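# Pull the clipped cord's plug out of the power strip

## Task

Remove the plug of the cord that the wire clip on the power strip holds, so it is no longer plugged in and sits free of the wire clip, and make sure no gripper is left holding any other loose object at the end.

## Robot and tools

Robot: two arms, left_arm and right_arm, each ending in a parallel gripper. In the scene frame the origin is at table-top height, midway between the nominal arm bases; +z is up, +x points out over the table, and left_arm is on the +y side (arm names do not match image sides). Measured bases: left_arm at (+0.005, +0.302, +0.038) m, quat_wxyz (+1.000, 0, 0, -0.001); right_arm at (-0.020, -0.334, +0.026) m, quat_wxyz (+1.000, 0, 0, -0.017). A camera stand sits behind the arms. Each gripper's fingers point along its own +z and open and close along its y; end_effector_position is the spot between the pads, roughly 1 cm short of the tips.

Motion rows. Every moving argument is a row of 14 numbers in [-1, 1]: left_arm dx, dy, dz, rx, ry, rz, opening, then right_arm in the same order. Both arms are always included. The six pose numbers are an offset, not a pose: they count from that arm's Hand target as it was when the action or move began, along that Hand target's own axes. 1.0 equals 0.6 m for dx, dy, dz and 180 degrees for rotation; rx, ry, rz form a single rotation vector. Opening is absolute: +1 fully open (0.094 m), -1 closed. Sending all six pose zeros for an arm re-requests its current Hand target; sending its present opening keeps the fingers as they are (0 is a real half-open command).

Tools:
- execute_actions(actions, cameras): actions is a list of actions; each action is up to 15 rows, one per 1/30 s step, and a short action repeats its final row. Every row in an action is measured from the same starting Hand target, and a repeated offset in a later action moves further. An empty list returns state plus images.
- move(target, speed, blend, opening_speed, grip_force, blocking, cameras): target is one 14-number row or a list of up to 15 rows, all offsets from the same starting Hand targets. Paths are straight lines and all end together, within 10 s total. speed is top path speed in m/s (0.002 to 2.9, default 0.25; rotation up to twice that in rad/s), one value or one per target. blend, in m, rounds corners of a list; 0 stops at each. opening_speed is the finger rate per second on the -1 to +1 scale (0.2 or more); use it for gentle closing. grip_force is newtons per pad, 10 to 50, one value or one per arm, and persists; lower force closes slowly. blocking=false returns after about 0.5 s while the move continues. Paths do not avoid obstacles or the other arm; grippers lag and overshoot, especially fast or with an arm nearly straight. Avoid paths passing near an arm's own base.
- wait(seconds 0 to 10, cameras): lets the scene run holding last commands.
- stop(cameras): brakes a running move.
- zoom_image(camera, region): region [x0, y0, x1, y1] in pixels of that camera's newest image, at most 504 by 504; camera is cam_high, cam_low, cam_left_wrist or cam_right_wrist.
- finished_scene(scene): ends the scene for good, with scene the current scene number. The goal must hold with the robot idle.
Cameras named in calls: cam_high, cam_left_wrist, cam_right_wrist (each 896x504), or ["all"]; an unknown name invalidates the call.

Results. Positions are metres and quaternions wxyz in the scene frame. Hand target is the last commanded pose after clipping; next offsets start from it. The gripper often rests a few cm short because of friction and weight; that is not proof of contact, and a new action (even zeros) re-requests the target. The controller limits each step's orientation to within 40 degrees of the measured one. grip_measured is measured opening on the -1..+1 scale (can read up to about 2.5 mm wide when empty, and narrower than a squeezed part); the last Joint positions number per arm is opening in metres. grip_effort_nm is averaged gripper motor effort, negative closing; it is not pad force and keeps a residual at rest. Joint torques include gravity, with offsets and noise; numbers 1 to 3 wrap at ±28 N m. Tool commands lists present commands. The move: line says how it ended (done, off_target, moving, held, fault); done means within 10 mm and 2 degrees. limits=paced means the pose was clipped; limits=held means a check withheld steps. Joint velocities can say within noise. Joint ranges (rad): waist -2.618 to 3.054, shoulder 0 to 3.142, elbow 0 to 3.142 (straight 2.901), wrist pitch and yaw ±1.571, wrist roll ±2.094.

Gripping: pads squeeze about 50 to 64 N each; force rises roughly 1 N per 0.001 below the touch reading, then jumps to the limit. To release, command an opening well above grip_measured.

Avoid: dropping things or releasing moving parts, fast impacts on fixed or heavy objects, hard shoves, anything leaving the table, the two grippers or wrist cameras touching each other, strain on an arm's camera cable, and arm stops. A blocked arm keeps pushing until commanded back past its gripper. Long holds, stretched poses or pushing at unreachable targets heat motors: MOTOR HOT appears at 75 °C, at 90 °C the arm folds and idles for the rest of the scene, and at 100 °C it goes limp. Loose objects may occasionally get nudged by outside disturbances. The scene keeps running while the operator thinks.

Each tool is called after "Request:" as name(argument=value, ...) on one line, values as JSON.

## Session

Request:
execute_actions(actions=[])

Request:
zoom_image(camera="cam_high", region=[250, 50, 650, 300])

Scene clock: 0.00 s.
left_arm: end_effector_position=(+0.2850, +0.2685, +0.2738) grip_measured=+1.000 grip_effort_nm=n/a end_effector_quat_wxyz=(+0.486, +0.068, +0.863, -0.118) | right_arm: end_effector_position=(+0.2311, -0.0632, +0.2471) grip_measured=+1.000 grip_effort_nm=n/a end_effector_quat_wxyz=(+0.419, -0.045, +0.867, +0.266)
Joint positions: left_arm=[0.107 0.761 0.773 -0.576 0.362 0.061 0.094] | right_arm=[0.999 1.13 0.861 -0.289 0.298 0.694 0.094]
Joint velocities: within noise
Joint torques (N m): no reading
Motor temperatures (°C): left_arm=[20 22 23 25 20 23 23] | right_arm=[20 28 24 23 23 23 21]
Heat: left arm: 25 °C; right arm: 28 °C.
Hand target: left_arm +0.2856, +0.2680, +0.2824; +0.497, +0.071, +0.857, -0.117 | right_arm +0.2319, -0.0636, +0.2540; +0.426, -0.043, +0.863, +0.269
Tool commands: left_gripper/opening=+1.0 right_gripper/opening=+1.0

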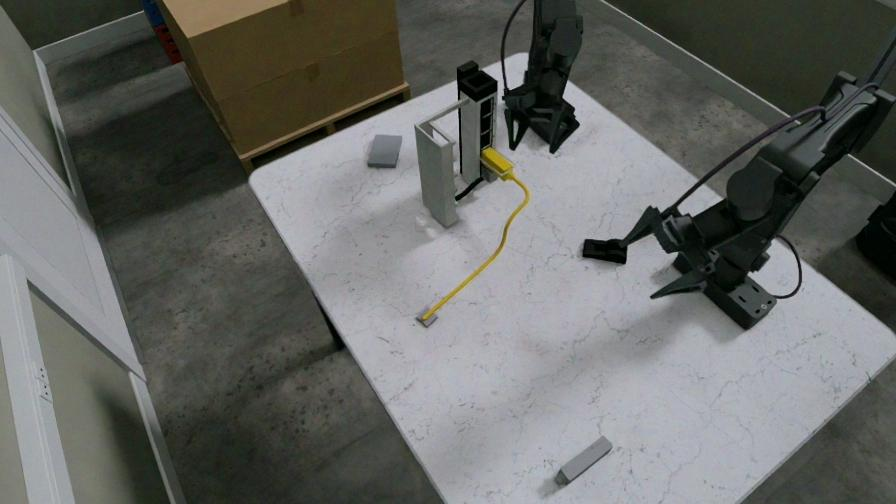

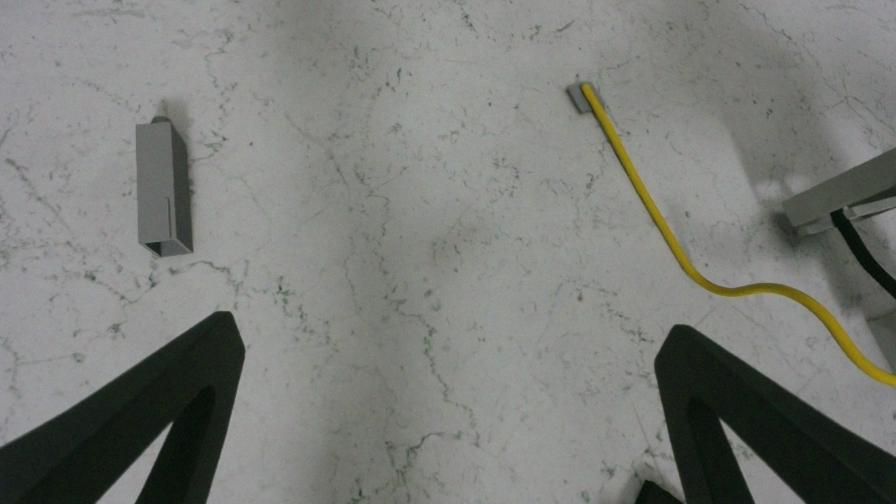

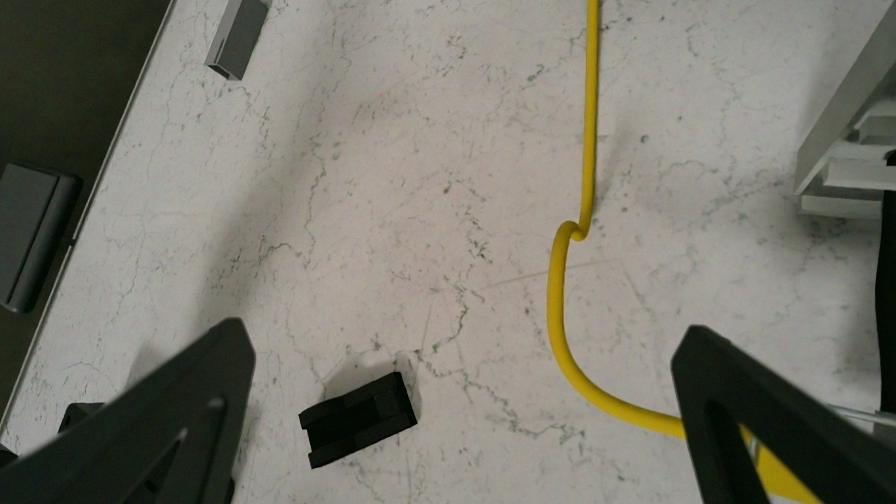

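Scaled by 1.260.

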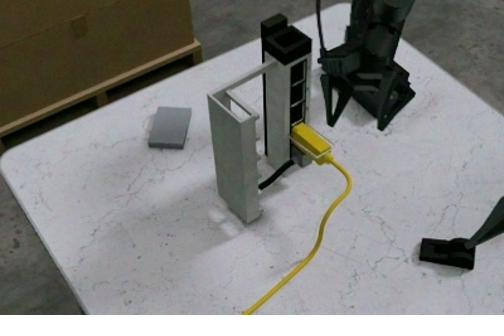

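Request:
zoom_image(camera="cam_high", region=[400, 50, 580, 240])

Request:
zoom_image(camera="cam_right_wrist", region=[640, 300, 896, 504])

Scaled by 2.653.

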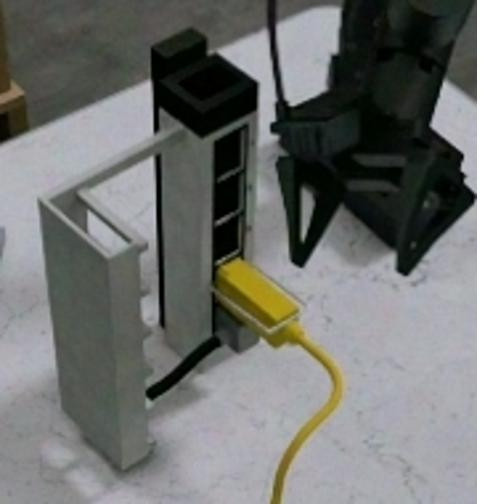

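Scaled by 1.969.

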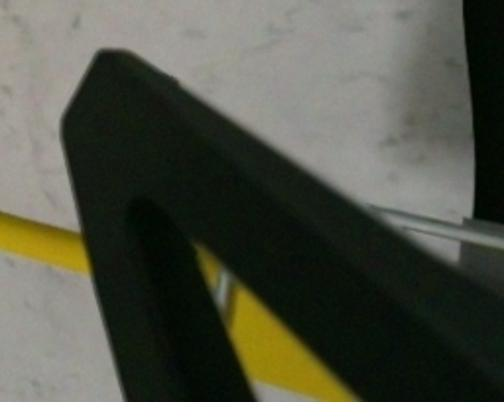

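Request:
move(target=[[0,0,0,0,0,0,1, -0.081,-0.009,-0.2658,0,0,0,1],[0.13,-0.3883,0.0868,0.3605,0.0094,0.2227,1, -0.081,-0.009,-0.2658,0,0,0,1]], speed=[0.3,0.3], blend=[0.05,0], cameras=["all"])

Scene clock: 98.60 s.
left_arm: end_effector_position=(+0.2341, +0.0364, +0.2070) grip_measured=+1.000 grip_effort_nm=-0.03 end_effector_quat_wxyz=(+0.369, +0.589, +0.615, -0.373) | right_arm: end_effector_position=(+0.1506, -0.1515, +0.3552) grip_measured=+1.000 grip_effort_nm=0.00 end_effector_quat_wxyz=(+0.415, -0.051, +0.869, +0.265)
Joint positions: left_arm=[-0.436 1.349 0.816 -0.322 0.931 0.717 0.094] | right_arm=[1.136 0.824 1.218 -0.989 0.402 0.769 0.094]
Joint torques (N m): left_arm=[-0.68 -4.3 7.71 0.99 0.56 0.07] | right_arm=[0.57 -0.21 9.54 1.48 0.35 0.03]
Motor temperatures (°C): left_arm=[20 21 26 31 20 23 23] | right_arm=[20 28 28 30 23 23 20]
Heat: left arm: 31 °C; right arm: 30 °C.
Hand target: left_arm +0.2349, +0.0300, +0.2199; +0.379, +0.597, +0.596, -0.380 | right_arm +0.1509, -0.1555, +0.3672; +0.426, -0.043, +0.863, +0.269
Off the commanded pose: left_arm 0.015 m, 3 deg | right_arm 0.013 m, 2 deg.
move: off_target (left_arm, right_arm)

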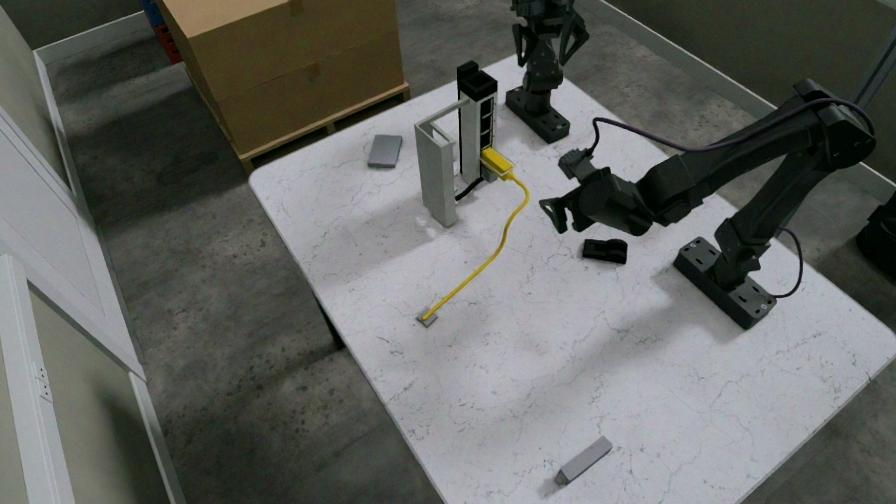

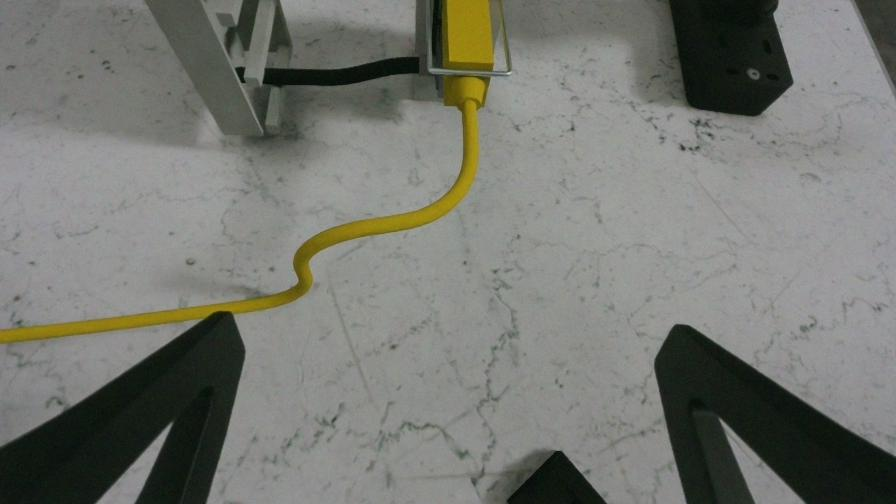

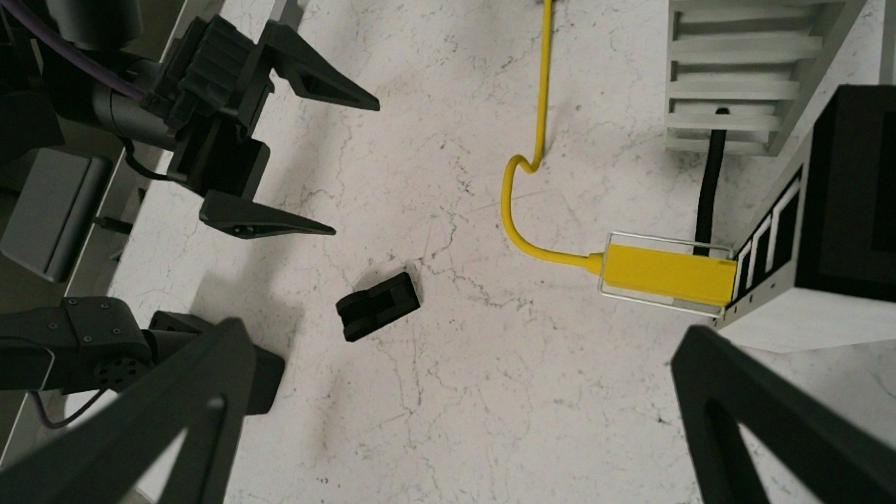

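Request:
move(target=[0.0225,-0.0198,0.2865,0,0,0,0.489, 0,0,0,0,0,0,1], speed=0.2, cameras=["cam_left_wrist","cam_right_wrist"])

Request:
zoom_image(camera="cam_left_wrist", region=[240, 60, 660, 380])

Scene clock: 144.37 s.
left_arm: end_effector_position=(+0.2180, -0.1103, +0.1242) grip_measured=+0.491 grip_effort_nm=-0.10 end_effector_quat_wxyz=(+0.362, +0.597, +0.609, -0.377) | right_arm: end_effector_position=(+0.1506, -0.1515, +0.3552) grip_measured=+1.000 grip_effort_nm=0.00 end_effector_quat_wxyz=(+0.415, -0.051, +0.869, +0.265)
Joint positions: left_arm=[-0.866 1.815 0.849 0.373 0.623 0.344 0.07] | right_arm=[1.136 0.824 1.218 -0.989 0.402 0.769 0.094]
Joint torques (N m): left_arm=[-0.39 -7.05 6.45 1.56 0.14 -0.06] | right_arm=[0.59 -0.17 9.62 1.46 0.33 0.04]
Heat: left arm: 29 °C; right arm: 30 °C.
Hand target: left_arm +0.2230, -0.1200, +0.1350; +0.379, +0.596, +0.596, -0.380 | right_arm +0.1509, -0.1555, +0.3672; +0.426, -0.043, +0.863, +0.269
Off the commanded pose: left_arm 0.015 m, 2 deg | right_arm 0.013 m, 2 deg.
move: off_target (left_arm, right_arm)
Images, in order (width x height): cam_left_wrist 896x504, cam_right_wrist 896x504.

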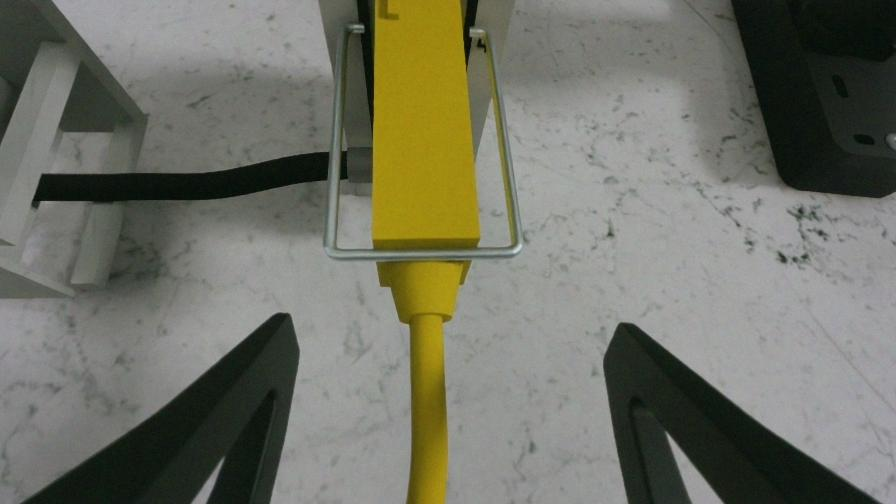

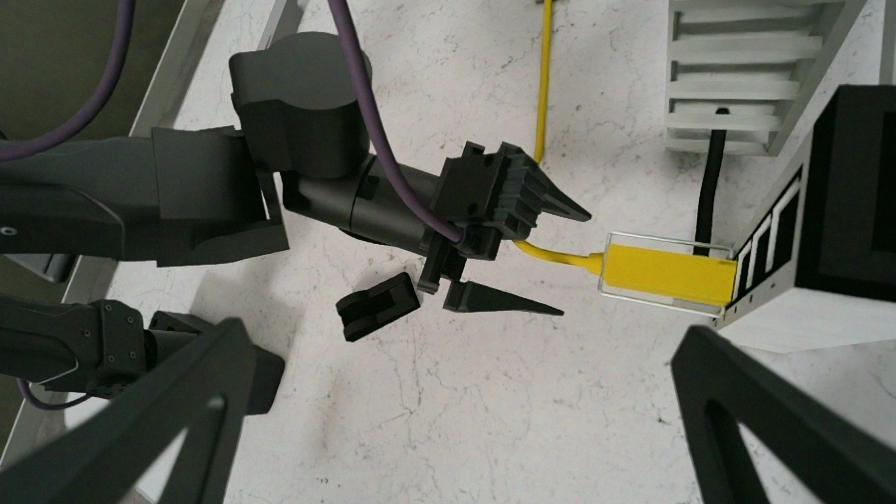

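Scaled by 1.200.

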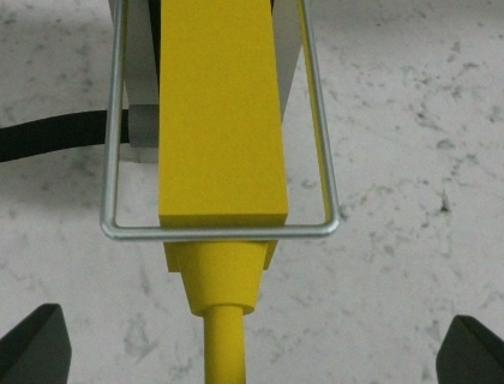

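Request:
move(target=[-0.016,0.009,0.046,0,0,0,0.383, 0,0,0,0,0,0,1], speed=0.12, cameras=["cam_left_wrist"])

Scene clock: 172.10 s.
left_arm: end_effector_position=(+0.2242, -0.1392, +0.1218) grip_measured=+0.385 grip_effort_nm=-0.11 end_effector_quat_wxyz=(+0.364, +0.597, +0.608, -0.377) | right_arm: end_effector_position=(+0.1506, -0.1515, +0.3552) grip_measured=+1.000 grip_effort_nm=0.00 end_effector_quat_wxyz=(+0.415, -0.051, +0.869, +0.265)
Joint positions: left_arm=[-0.905 1.905 0.955 0.376 0.589 0.319 0.065] | right_arm=[1.136 0.824 1.218 -0.989 0.402 0.769 0.094]
Joint torques (N m): left_arm=[-0.54 -7.92 6.82 1.57 0.12 -0.05] | right_arm=[0.65 -0.23 9.61 1.48 0.37 0.04]
Heat: left arm: 31 °C; right arm: 30 °C.
Hand target: left_arm +0.2282, -0.1491, +0.1321; +0.380, +0.597, +0.596, -0.380 | right_arm +0.1509, -0.1555, +0.3672; +0.426, -0.043, +0.863, +0.269
Off the commanded pose: left_arm 0.015 m, 2 deg | right_arm 0.013 m, 2 deg.
move: off_target (left_arm, right_arm)
Images, in order (width x height): cam_left_wrist 896x504.

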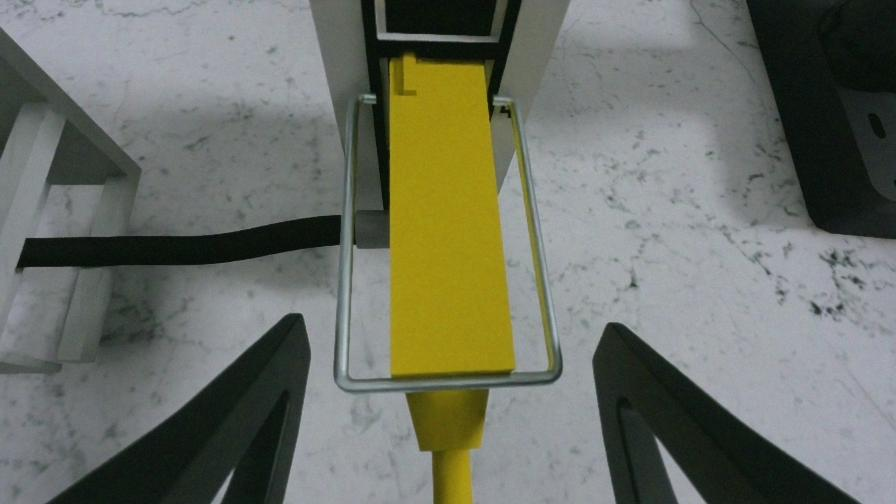

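Request:
move(target=[0,0.0015,0,0,0,0,-0.15, 0,0,0,0,0,0,1], speed=0.05, opening_speed=0.6, grip_force=[30, 50], cameras=["cam_left_wrist"])

Scene clock: 180.97 s.
left_arm: end_effector_position=(+0.2249, -0.1396, +0.1221) grip_measured=-0.006 grip_effort_nm=-0.64 end_effector_quat_wxyz=(+0.364, +0.596, +0.608, -0.376) | right_arm: end_effector_position=(+0.1506, -0.1515, +0.3552) grip_measured=+1.000 grip_effort_nm=0.00 end_effector_quat_wxyz=(+0.415, -0.051, +0.869, +0.265)
Joint positions: left_arm=[-0.905 1.906 0.957 0.376 0.587 0.318 0.047] | right_arm=[1.136 0.824 1.218 -0.989 0.402 0.769 0.094]
Joint torques (N m): left_arm=[-0.35 -7.83 6.57 1.53 0.12 0] | right_arm=[0.69 -0.23 9.52 1.48 0.35 0.03]
Heat: left arm: 31 °C; right arm: 31 °C.
Hand target: left_arm +0.2291, -0.1491, +0.1320; +0.379, +0.596, +0.596, -0.380 | right_arm +0.1509, -0.1555, +0.3672; +0.426, -0.043, +0.863, +0.269
Off the commanded pose: left_arm 0.014 m, 2 deg | right_arm 0.013 m, 2 deg.
grip_force (N): 30, 50
move: off_target (left_arm, right_arm)
Images, in order (width x height): cam_left_wrist 896x504.

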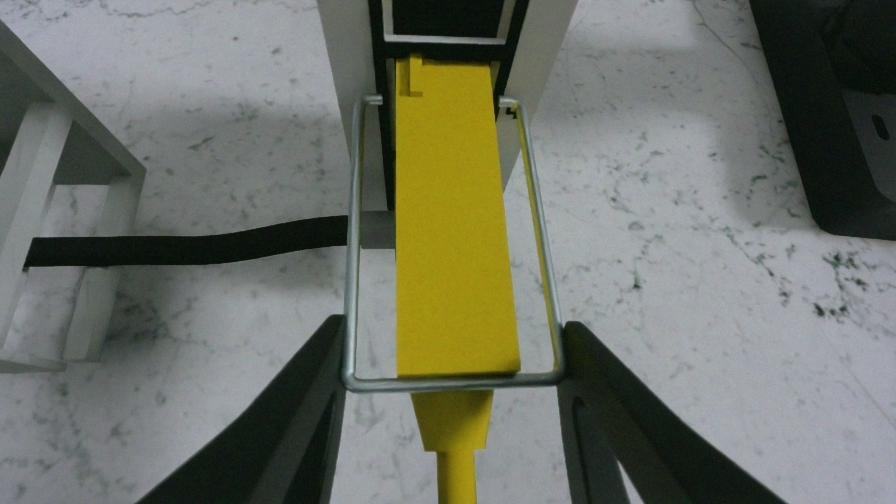

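Request:
move(target=[-0.03,0,-0.0462,0,0,0,-0.15, 0,0,0,0,0,0,1], speed=0.06, cameras=["cam_left_wrist"])

Scene clock: 191.90 s.
left_arm: end_effector_position=(+0.2257, -0.1394, +0.1349) grip_measured=-0.009 grip_effort_nm=-0.69 end_effector_quat_wxyz=(+0.367, +0.594, +0.608, -0.377) | right_arm: end_effector_position=(+0.1506, -0.1515, +0.3552) grip_measured=+1.000 grip_effort_nm=0.00 end_effector_quat_wxyz=(+0.415, -0.051, +0.869, +0.265)
Joint positions: left_arm=[-0.904 1.874 0.969 0.342 0.586 0.311 0.047] | right_arm=[1.136 0.824 1.218 -0.989 0.402 0.769 0.094]
Joint torques (N m): left_arm=[2.24 -13.93 5.16 0.87 0.4 0.21] | right_arm=[0.66 -0.25 9.54 1.47 0.35 0.02]
Heat: left arm: 31 °C; right arm: 31 °C.
Hand target: left_arm +0.2291, -0.1316, +0.1601; +0.379, +0.597, +0.596, -0.380 | right_arm +0.1509, -0.1555, +0.3672; +0.426, -0.043, +0.863, +0.269
Off the commanded pose: left_arm 0.027 m, 2 deg | right_arm 0.013 m, 2 deg.
grip_force (N): 30, 50
move: off_target (left_arm, right_arm)
Images, in order (width x height): cam_left_wrist 896x504.

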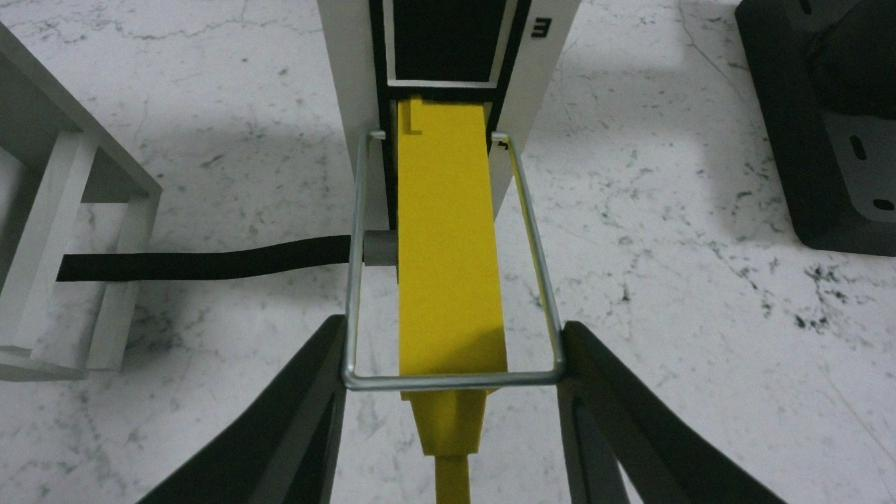

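Request:
move(target=[[-0.0587,0,0.0193,0,0,0,-0.15, -0.1011,0.057,-0.0658,0,0,0,1],[-0.1145,0,0.0522,0,0,0,-0.15, -0.1011,0.057,-0.0658,0,0,0,1]], speed=0.08, blend=[0.01, 0], cameras=["cam_left_wrist","cam_right_wrist"])

Scene clock: 212.20 s.
left_arm: end_effector_position=(+0.2251, -0.1711, +0.1797) grip_measured=-0.009 grip_effort_nm=-0.69 end_effector_quat_wxyz=(+0.340, +0.593, +0.630, -0.369) | right_arm: end_effector_position=(+0.1508, -0.1513, +0.4385) grip_measured=+1.000 grip_effort_nm=0.00 end_effector_quat_wxyz=(+0.416, -0.050, +0.867, +0.268)
Joint positions: left_arm=[-0.961 1.868 1.224 0.032 0.527 0.268 0.047] | right_arm=[1.136 1.039 1.698 -1.246 0.403 0.769 0.094]
Joint torques (N m): left_arm=[-0.81 -9.21 8.57 1.85 0.16 0.12] | right_arm=[0.66 -0.43 8.17 1.48 0.34 0.02]
Motor temperatures (°C): left_arm=[20 27 26 30 21 23 23] | right_arm=[20 26 29 31 23 23 20]
Heat: left arm: 30 °C; right arm: 31 °C.
Hand target: left_arm +0.2291, -0.1890, +0.2092; +0.380, +0.596, +0.596, -0.380 | right_arm +0.1509, -0.1555, +0.4473; +0.426, -0.043, +0.863, +0.269
Off the commanded pose: left_arm 0.035 m, 6 deg | right_arm 0.010 m, 1 deg.
grip_force (N): 30, 50
move: off_target (left_arm)
Images, in order (width x height): cam_left_wrist 896x504, cam_right_wrist 896x504.

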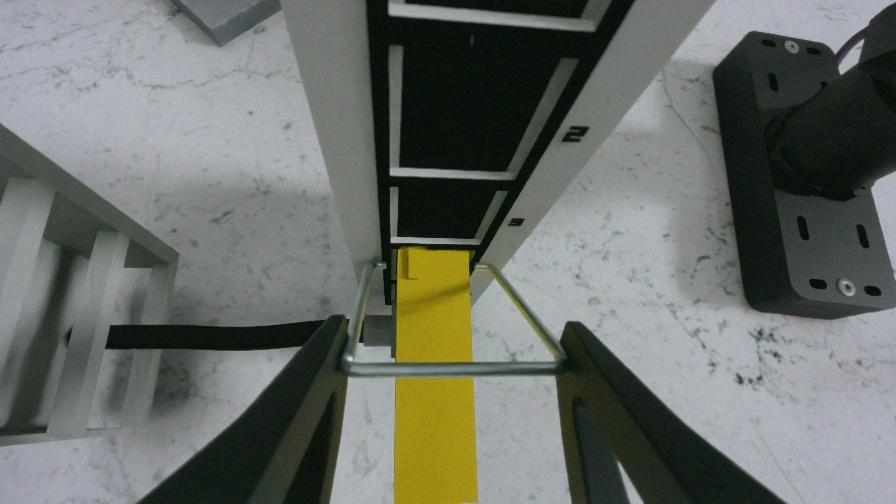

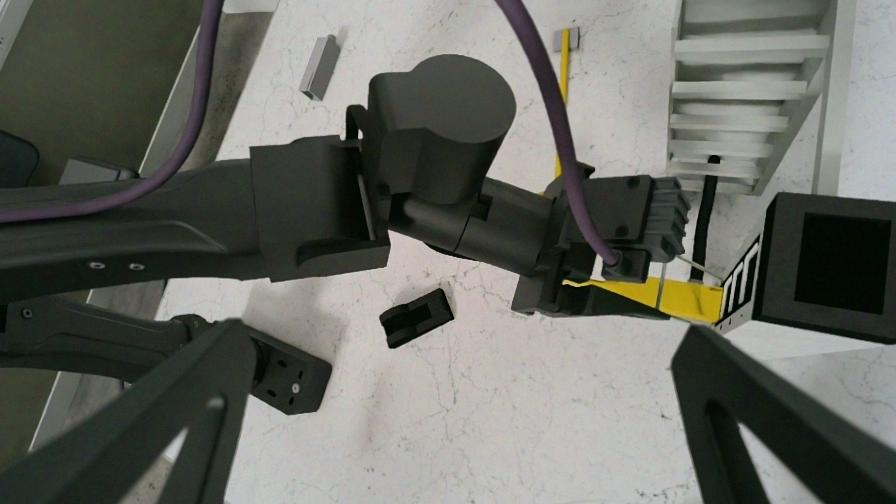

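Request:
move(target=[[0.0424,0,-0.0041,0,0,0,-0.15, 0,0,0,0,0,0,1],[0.0424,0,-0.0041,0,0,0,0.45, 0,0,0,0,0,0,1],[0.0947,-0.0017,-0.1193,0,0,0,0.45, 0,0,0,0,0,0,1],[0.2002,-0.0017,-0.0777,0,0,0,0.064, 0,0,0,0,0,0,1]], speed=[0.06,0.06,0.15,0.15], blend=[0,0,0.015,0], opening_speed=0.7, cameras=["cam_left_wrist","cam_right_wrist"])

Scene clock: 247.17 s.
left_arm: end_effector_position=(+0.2277, -0.0969, +0.1209) grip_measured=+0.066 grip_effort_nm=-0.11 end_effector_quat_wxyz=(+0.377, +0.597, +0.601, -0.374) | right_arm: end_effector_position=(+0.1508, -0.1513, +0.4384) grip_measured=+1.000 grip_effort_nm=0.00 end_effector_quat_wxyz=(+0.416, -0.050, +0.868, +0.267)
Joint positions: left_arm=[-0.82 1.814 0.809 0.424 0.654 0.38 0.05] | right_arm=[1.136 1.039 1.698 -1.246 0.403 0.769 0.094]
Joint torques (N m): left_arm=[1.03 -7.19 3.7 1.56 0.35 0.02] | right_arm=[0.68 -0.4 8.13 1.47 0.33 0.03]
Heat: left arm: 34 °C; right arm: 30 °C.
Hand target: left_arm +0.2282, -0.0960, +0.1201; +0.380, +0.597, +0.596, -0.380 | right_arm +0.1509, -0.1555, +0.4472; +0.426, -0.044, +0.863, +0.269
Off the commanded pose: left_arm 0.001 m, 1 deg | right_arm 0.010 m, 1 deg.
grip_force (N): 30, 50
move: done; target 2's new opening was sent with left_arm's hand 0.011 m and 4 deg from that target
Images, in order (width x height): cam_left_wrist 896x504, cam_right_wrist 896x504.

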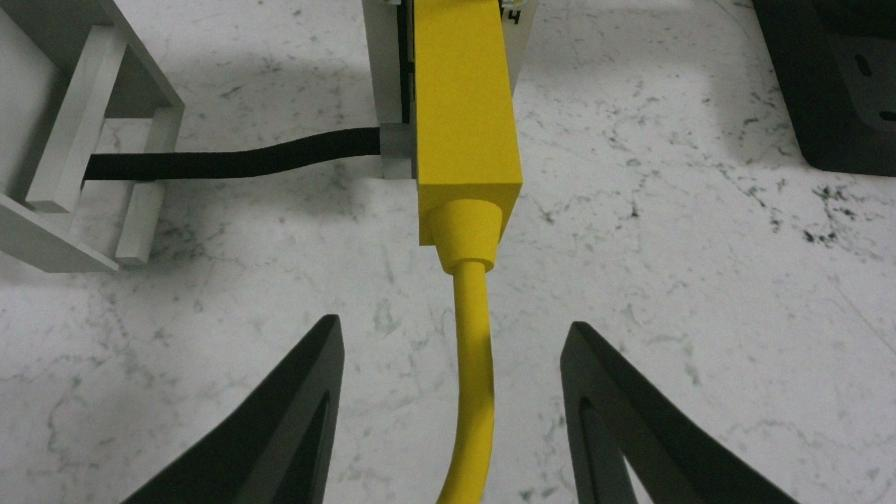

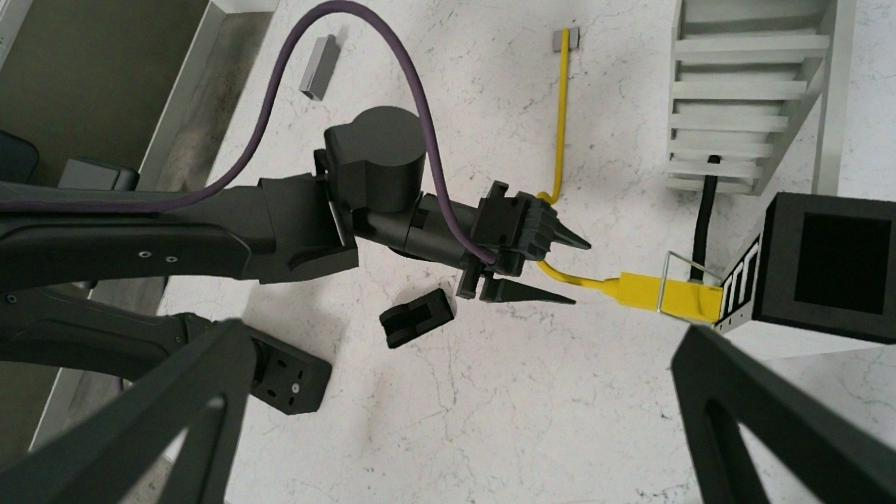

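Request:
move(target=[[-0.0424,-0.0005,0.1012,0,0,0,0.064, 0,0,0,0,0,0,1],[-0.0424,-0.0005,0.1012,0,0,0,-0.3, 0,0,0,0,0,0,1]], speed=0.15, opening_speed=0.8, grip_force=[50, 50], cameras=["cam_left_wrist"])

Scene clock: 266.93 s.
left_arm: end_effector_position=(+0.2239, -0.1548, +0.1137) grip_measured=-0.298 grip_effort_nm=-0.11 end_effector_quat_wxyz=(+0.371, +0.597, +0.601, -0.380) | right_arm: end_effector_position=(+0.1508, -0.1513, +0.4384) grip_measured=+1.000 grip_effort_nm=0.00 end_effector_quat_wxyz=(+0.416, -0.050, +0.868, +0.267)
Joint positions: left_arm=[-0.929 1.97 0.984 0.439 0.576 0.304 0.033] | right_arm=[1.136 1.039 1.698 -1.246 0.403 0.769 0.094]
Joint torques (N m): left_arm=[-0.44 -7.88 6.32 1.45 0.07 -0.01] | right_arm=[0.59 -0.34 8.14 1.48 0.33 0.02]
Heat: left arm: 32 °C; right arm: 30 °C.
Hand target: left_arm +0.2277, -0.1618, +0.1174; +0.379, +0.597, +0.596, -0.380 | right_arm +0.1509, -0.1555, +0.4472; +0.426, -0.044, +0.863, +0.269
Off the commanded pose: left_arm 0.009 m, 1 deg | right_arm 0.010 m, 1 deg.
move: done
Images, in order (width x height): cam_left_wrist 896x504.

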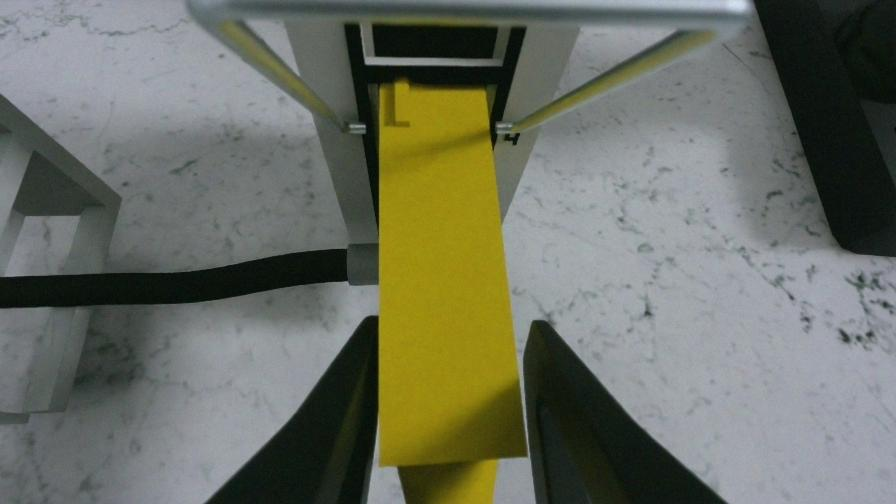

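Request:
move(target=[[0,0,0,0,0,0,-0.62, 0,0,0,0,0,0,1],[0.0437,0,-0.0936,0,0,0,-0.62, 0,0,0,0,0,0,1],[0.079,0,-0.1691,0,0,0,-0.62, 0,0,0,0,0,0,1]], speed=[0.08,0.08,0.12], blend=[0,0.015,0], opening_speed=0.8, cameras=["all"])

Scene clock: 286.60 s.
left_arm: end_effector_position=(+0.2275, -0.0493, +0.1014) grip_measured=-0.489 grip_effort_nm=-1.05 end_effector_quat_wxyz=(+0.361, +0.593, +0.614, -0.375) | right_arm: end_effector_position=(+0.1508, -0.1513, +0.4384) grip_measured=+1.000 grip_effort_nm=0.00 end_effector_quat_wxyz=(+0.416, -0.050, +0.868, +0.267)
Joint positions: left_arm=[-0.71 1.763 0.681 0.414 0.74 0.454 0.024] | right_arm=[1.136 1.039 1.698 -1.246 0.403 0.769 0.094]
Joint torques (N m): left_arm=[0.38 -9.61 3.99 1.37 0.43 0.07] | right_arm=[0.61 -0.43 8.18 1.46 0.34 0.04]
Heat: left arm: 33 °C; right arm: 30 °C.
Hand target: left_arm +0.2279, -0.0497, +0.1173; +0.379, +0.596, +0.596, -0.380 | right_arm +0.1509, -0.1555, +0.4472; +0.426, -0.044, +0.863, +0.269
Off the commanded pose: left_arm 0.016 m, 3 deg | right_arm 0.010 m, 1 deg.
move: off_target (left_arm)

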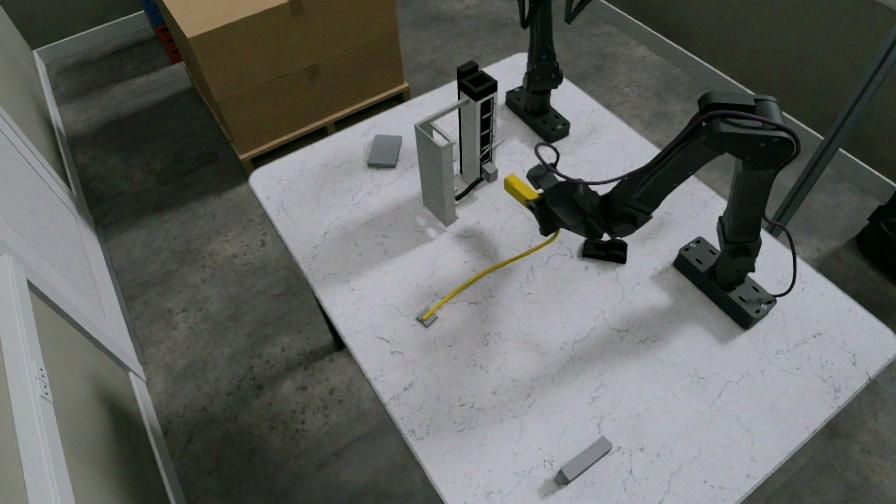

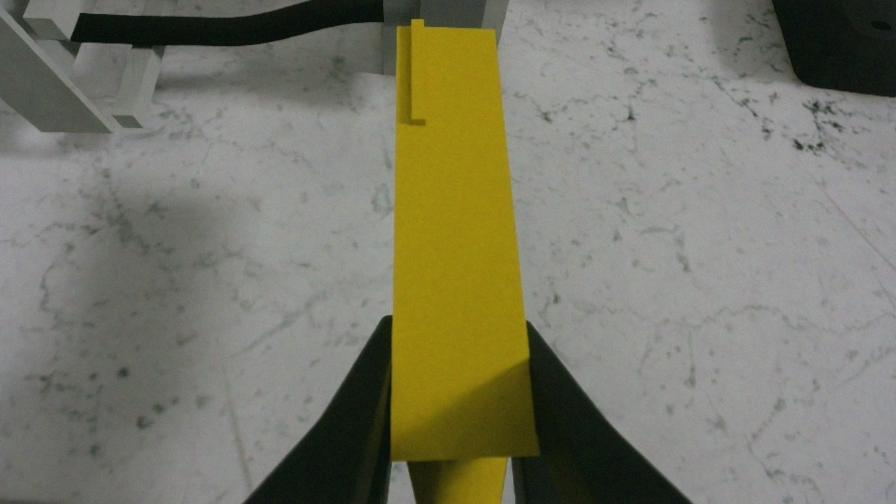

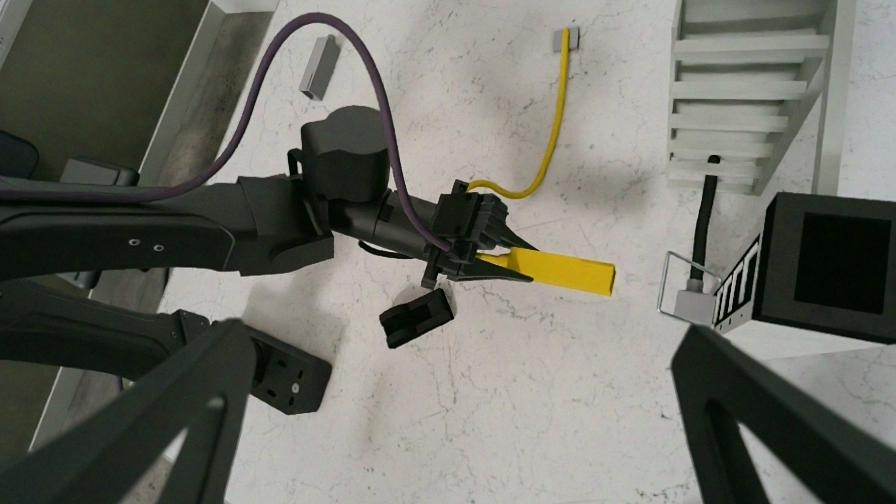

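Request:
move(target=[0.0876,0.0283,-0.0143,0,0,0,-0.62, 0,0,0,0,0,0,1], speed=0.1, cameras=["all"])

Request:
zoom_image(camera="cam_high", region=[450, 110, 640, 280])

Scene clock: 319.97 s.
left_arm: end_effector_position=(+0.2424, -0.0184, +0.0682) grip_measured=-0.489 grip_effort_nm=-1.06 end_effector_quat_wxyz=(+0.365, +0.594, +0.610, -0.376) | right_arm: end_effector_position=(+0.1508, -0.1513, +0.4384) grip_measured=+1.000 grip_effort_nm=0.00 end_effector_quat_wxyz=(+0.416, -0.050, +0.868, +0.267)
Joint positions: left_arm=[-0.593 1.87 0.631 0.505 0.834 0.56 0.024] | right_arm=[1.136 1.039 1.698 -1.246 0.403 0.769 0.094]
Joint torques (N m): left_arm=[0.77 -6.54 3.29 1.52 0.45 0.08] | right_arm=[0.62 -0.35 8.16 1.47 0.36 0.03]
Heat: left arm: 33 °C; right arm: 31 °C.
Hand target: left_arm +0.2449, -0.0198, +0.0733; +0.379, +0.596, +0.596, -0.380 | right_arm +0.1509, -0.1555, +0.4472; +0.426, -0.044, +0.863, +0.269
Off the commanded pose: left_arm 0.006 m, 2 deg | right_arm 0.010 m, 1 deg.
move: done

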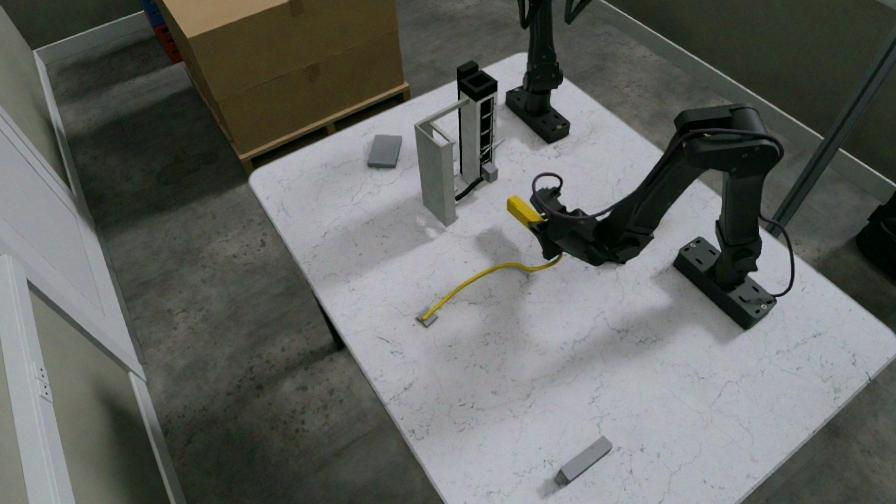

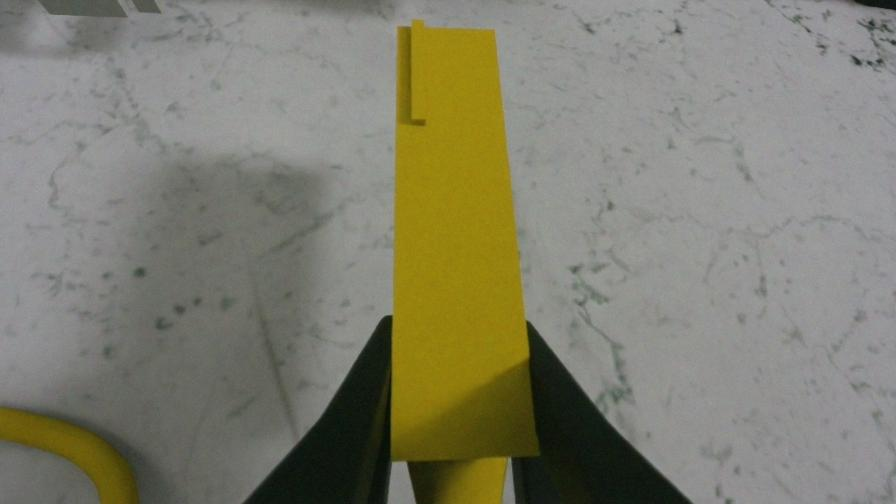

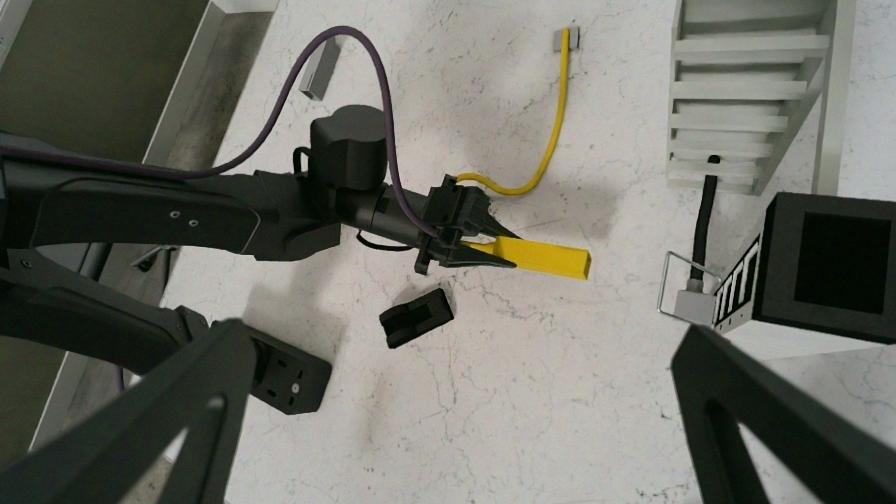

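Scaled by 2.653.

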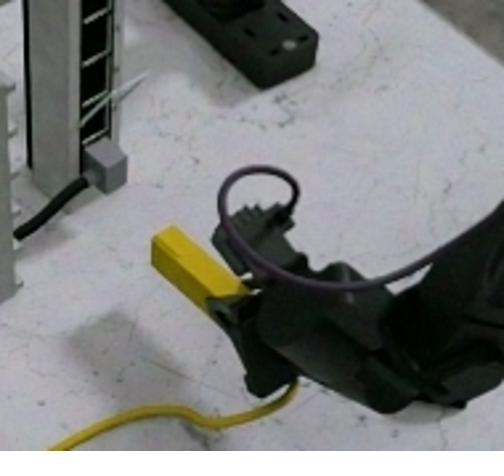

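Request:
move(target=[0.0302,0,0.0141,0,0,0,-0.62, 0,0,0,0,0,0,1], speed=0.06, cameras=["cam_high","cam_left_wrist"])

Request:
zoom_image(camera="cam_high", region=[450, 110, 640, 280])

Scene clock: 328.50 s.
left_arm: end_effector_position=(+0.2425, -0.0187, +0.0487) grip_measured=-0.489 grip_effort_nm=-1.06 end_effector_quat_wxyz=(+0.365, +0.595, +0.609, -0.376) | right_arm: end_effector_position=(+0.1508, -0.1513, +0.4384) grip_measured=+1.000 grip_effort_nm=0.00 end_effector_quat_wxyz=(+0.416, -0.050, +0.868, +0.267)
Joint positions: left_arm=[-0.593 1.956 0.62 0.601 0.835 0.563 0.024] | right_arm=[1.136 1.039 1.698 -1.246 0.403 0.769 0.094]
Joint torques (N m): left_arm=[0.85 -6.74 3.08 1.52 0.45 0.02] | right_arm=[0.68 -0.39 8.18 1.46 0.34 0.01]
Heat: left arm: 33 °C; right arm: 31 °C.
Hand target: left_arm +0.2448, -0.0198, +0.0533; +0.379, +0.596, +0.596, -0.380 | right_arm +0.1509, -0.1555, +0.4472; +0.426, -0.044, +0.863, +0.269
Off the commanded pose: left_arm 0.005 m, 2 deg | right_arm 0.010 m, 1 deg.
move: done
Images, in order (width x height): cam_high 896x504, cam_left_wrist 896x504.

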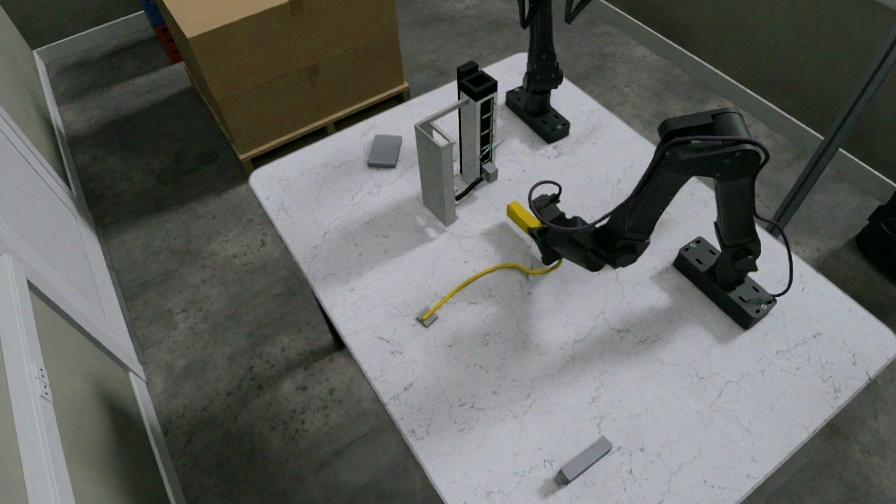

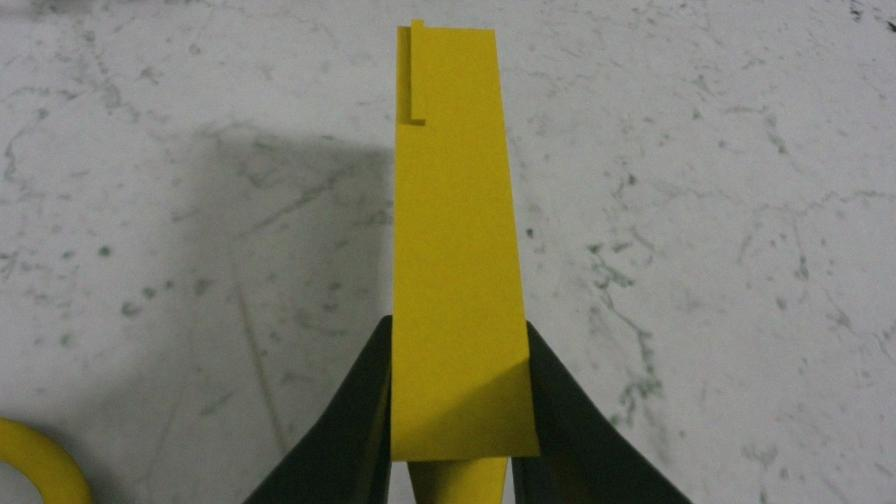

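Scaled by 2.653.

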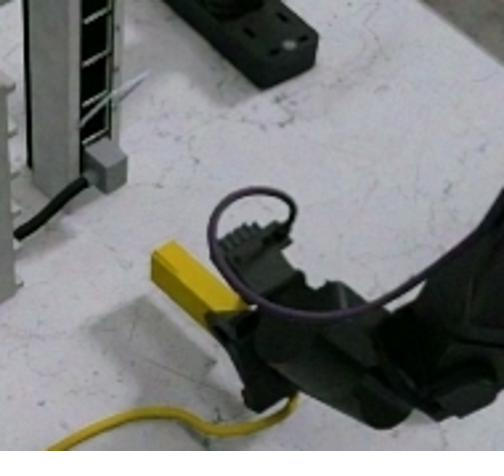

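Request:
move(target=[0.0332,0,0.0155,0,0,0,-0.62, 0,0,0,0,0,0,1], speed=0.06, cameras=["cam_high","cam_left_wrist"])

Request:
zoom_image(camera="cam_high", region=[450, 110, 640, 280])

Scene clock: 379.20 s.
left_arm: end_effector_position=(+0.2426, -0.0199, +0.0289) grip_measured=-0.489 grip_effort_nm=-1.05 end_effector_quat_wxyz=(+0.367, +0.596, +0.605, -0.379) | right_arm: end_effector_position=(+0.1508, -0.1513, +0.4384) grip_measured=+1.000 grip_effort_nm=0.00 end_effector_quat_wxyz=(+0.416, -0.050, +0.868, +0.267)
Joint positions: left_arm=[-0.593 2.054 0.62 0.704 0.843 0.565 0.024] | right_arm=[1.136 1.039 1.698 -1.246 0.403 0.769 0.094]
Joint torques (N m): left_arm=[0.54 -7.09 2.4 1.53 0.32 0.02] | right_arm=[0.59 -0.38 8.18 1.48 0.35 0.04]
Heat: left arm: 32 °C; right arm: 31 °C.
Hand target: left_arm +0.2448, -0.0198, +0.0313; +0.379, +0.596, +0.596, -0.380 | right_arm +0.1509, -0.1555, +0.4472; +0.426, -0.044, +0.863, +0.269
Off the commanded pose: left_arm 0.003 m, 2 deg | right_arm 0.010 m, 1 deg.
move: done
Images, in order (width x height): cam_high 896x504, cam_left_wrist 896x504.

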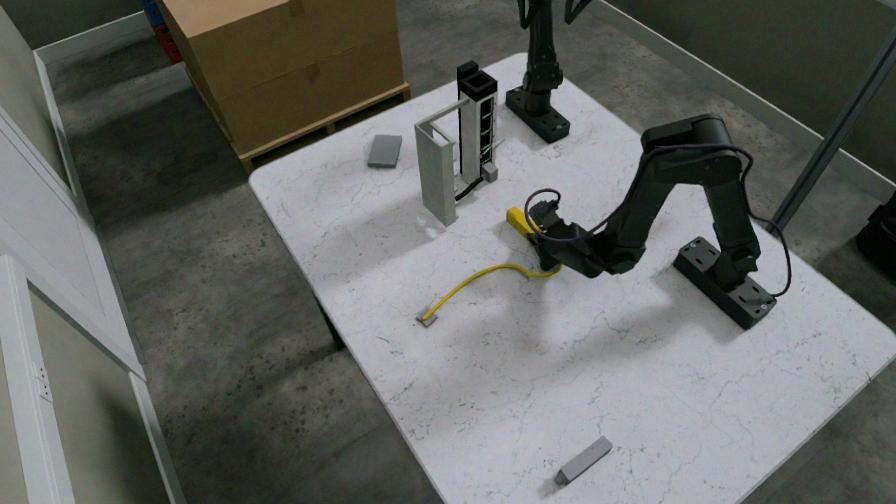

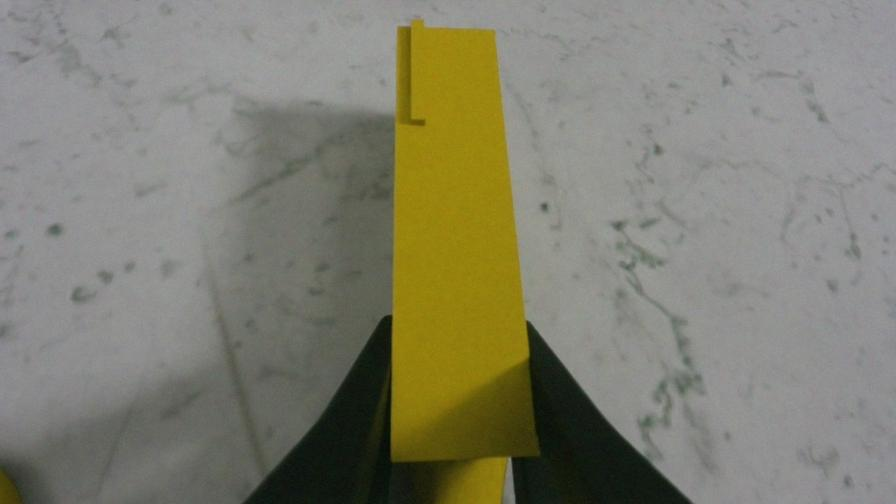

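Scaled by 2.653.

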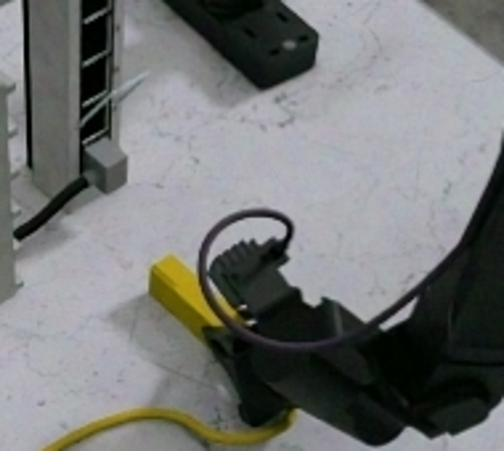

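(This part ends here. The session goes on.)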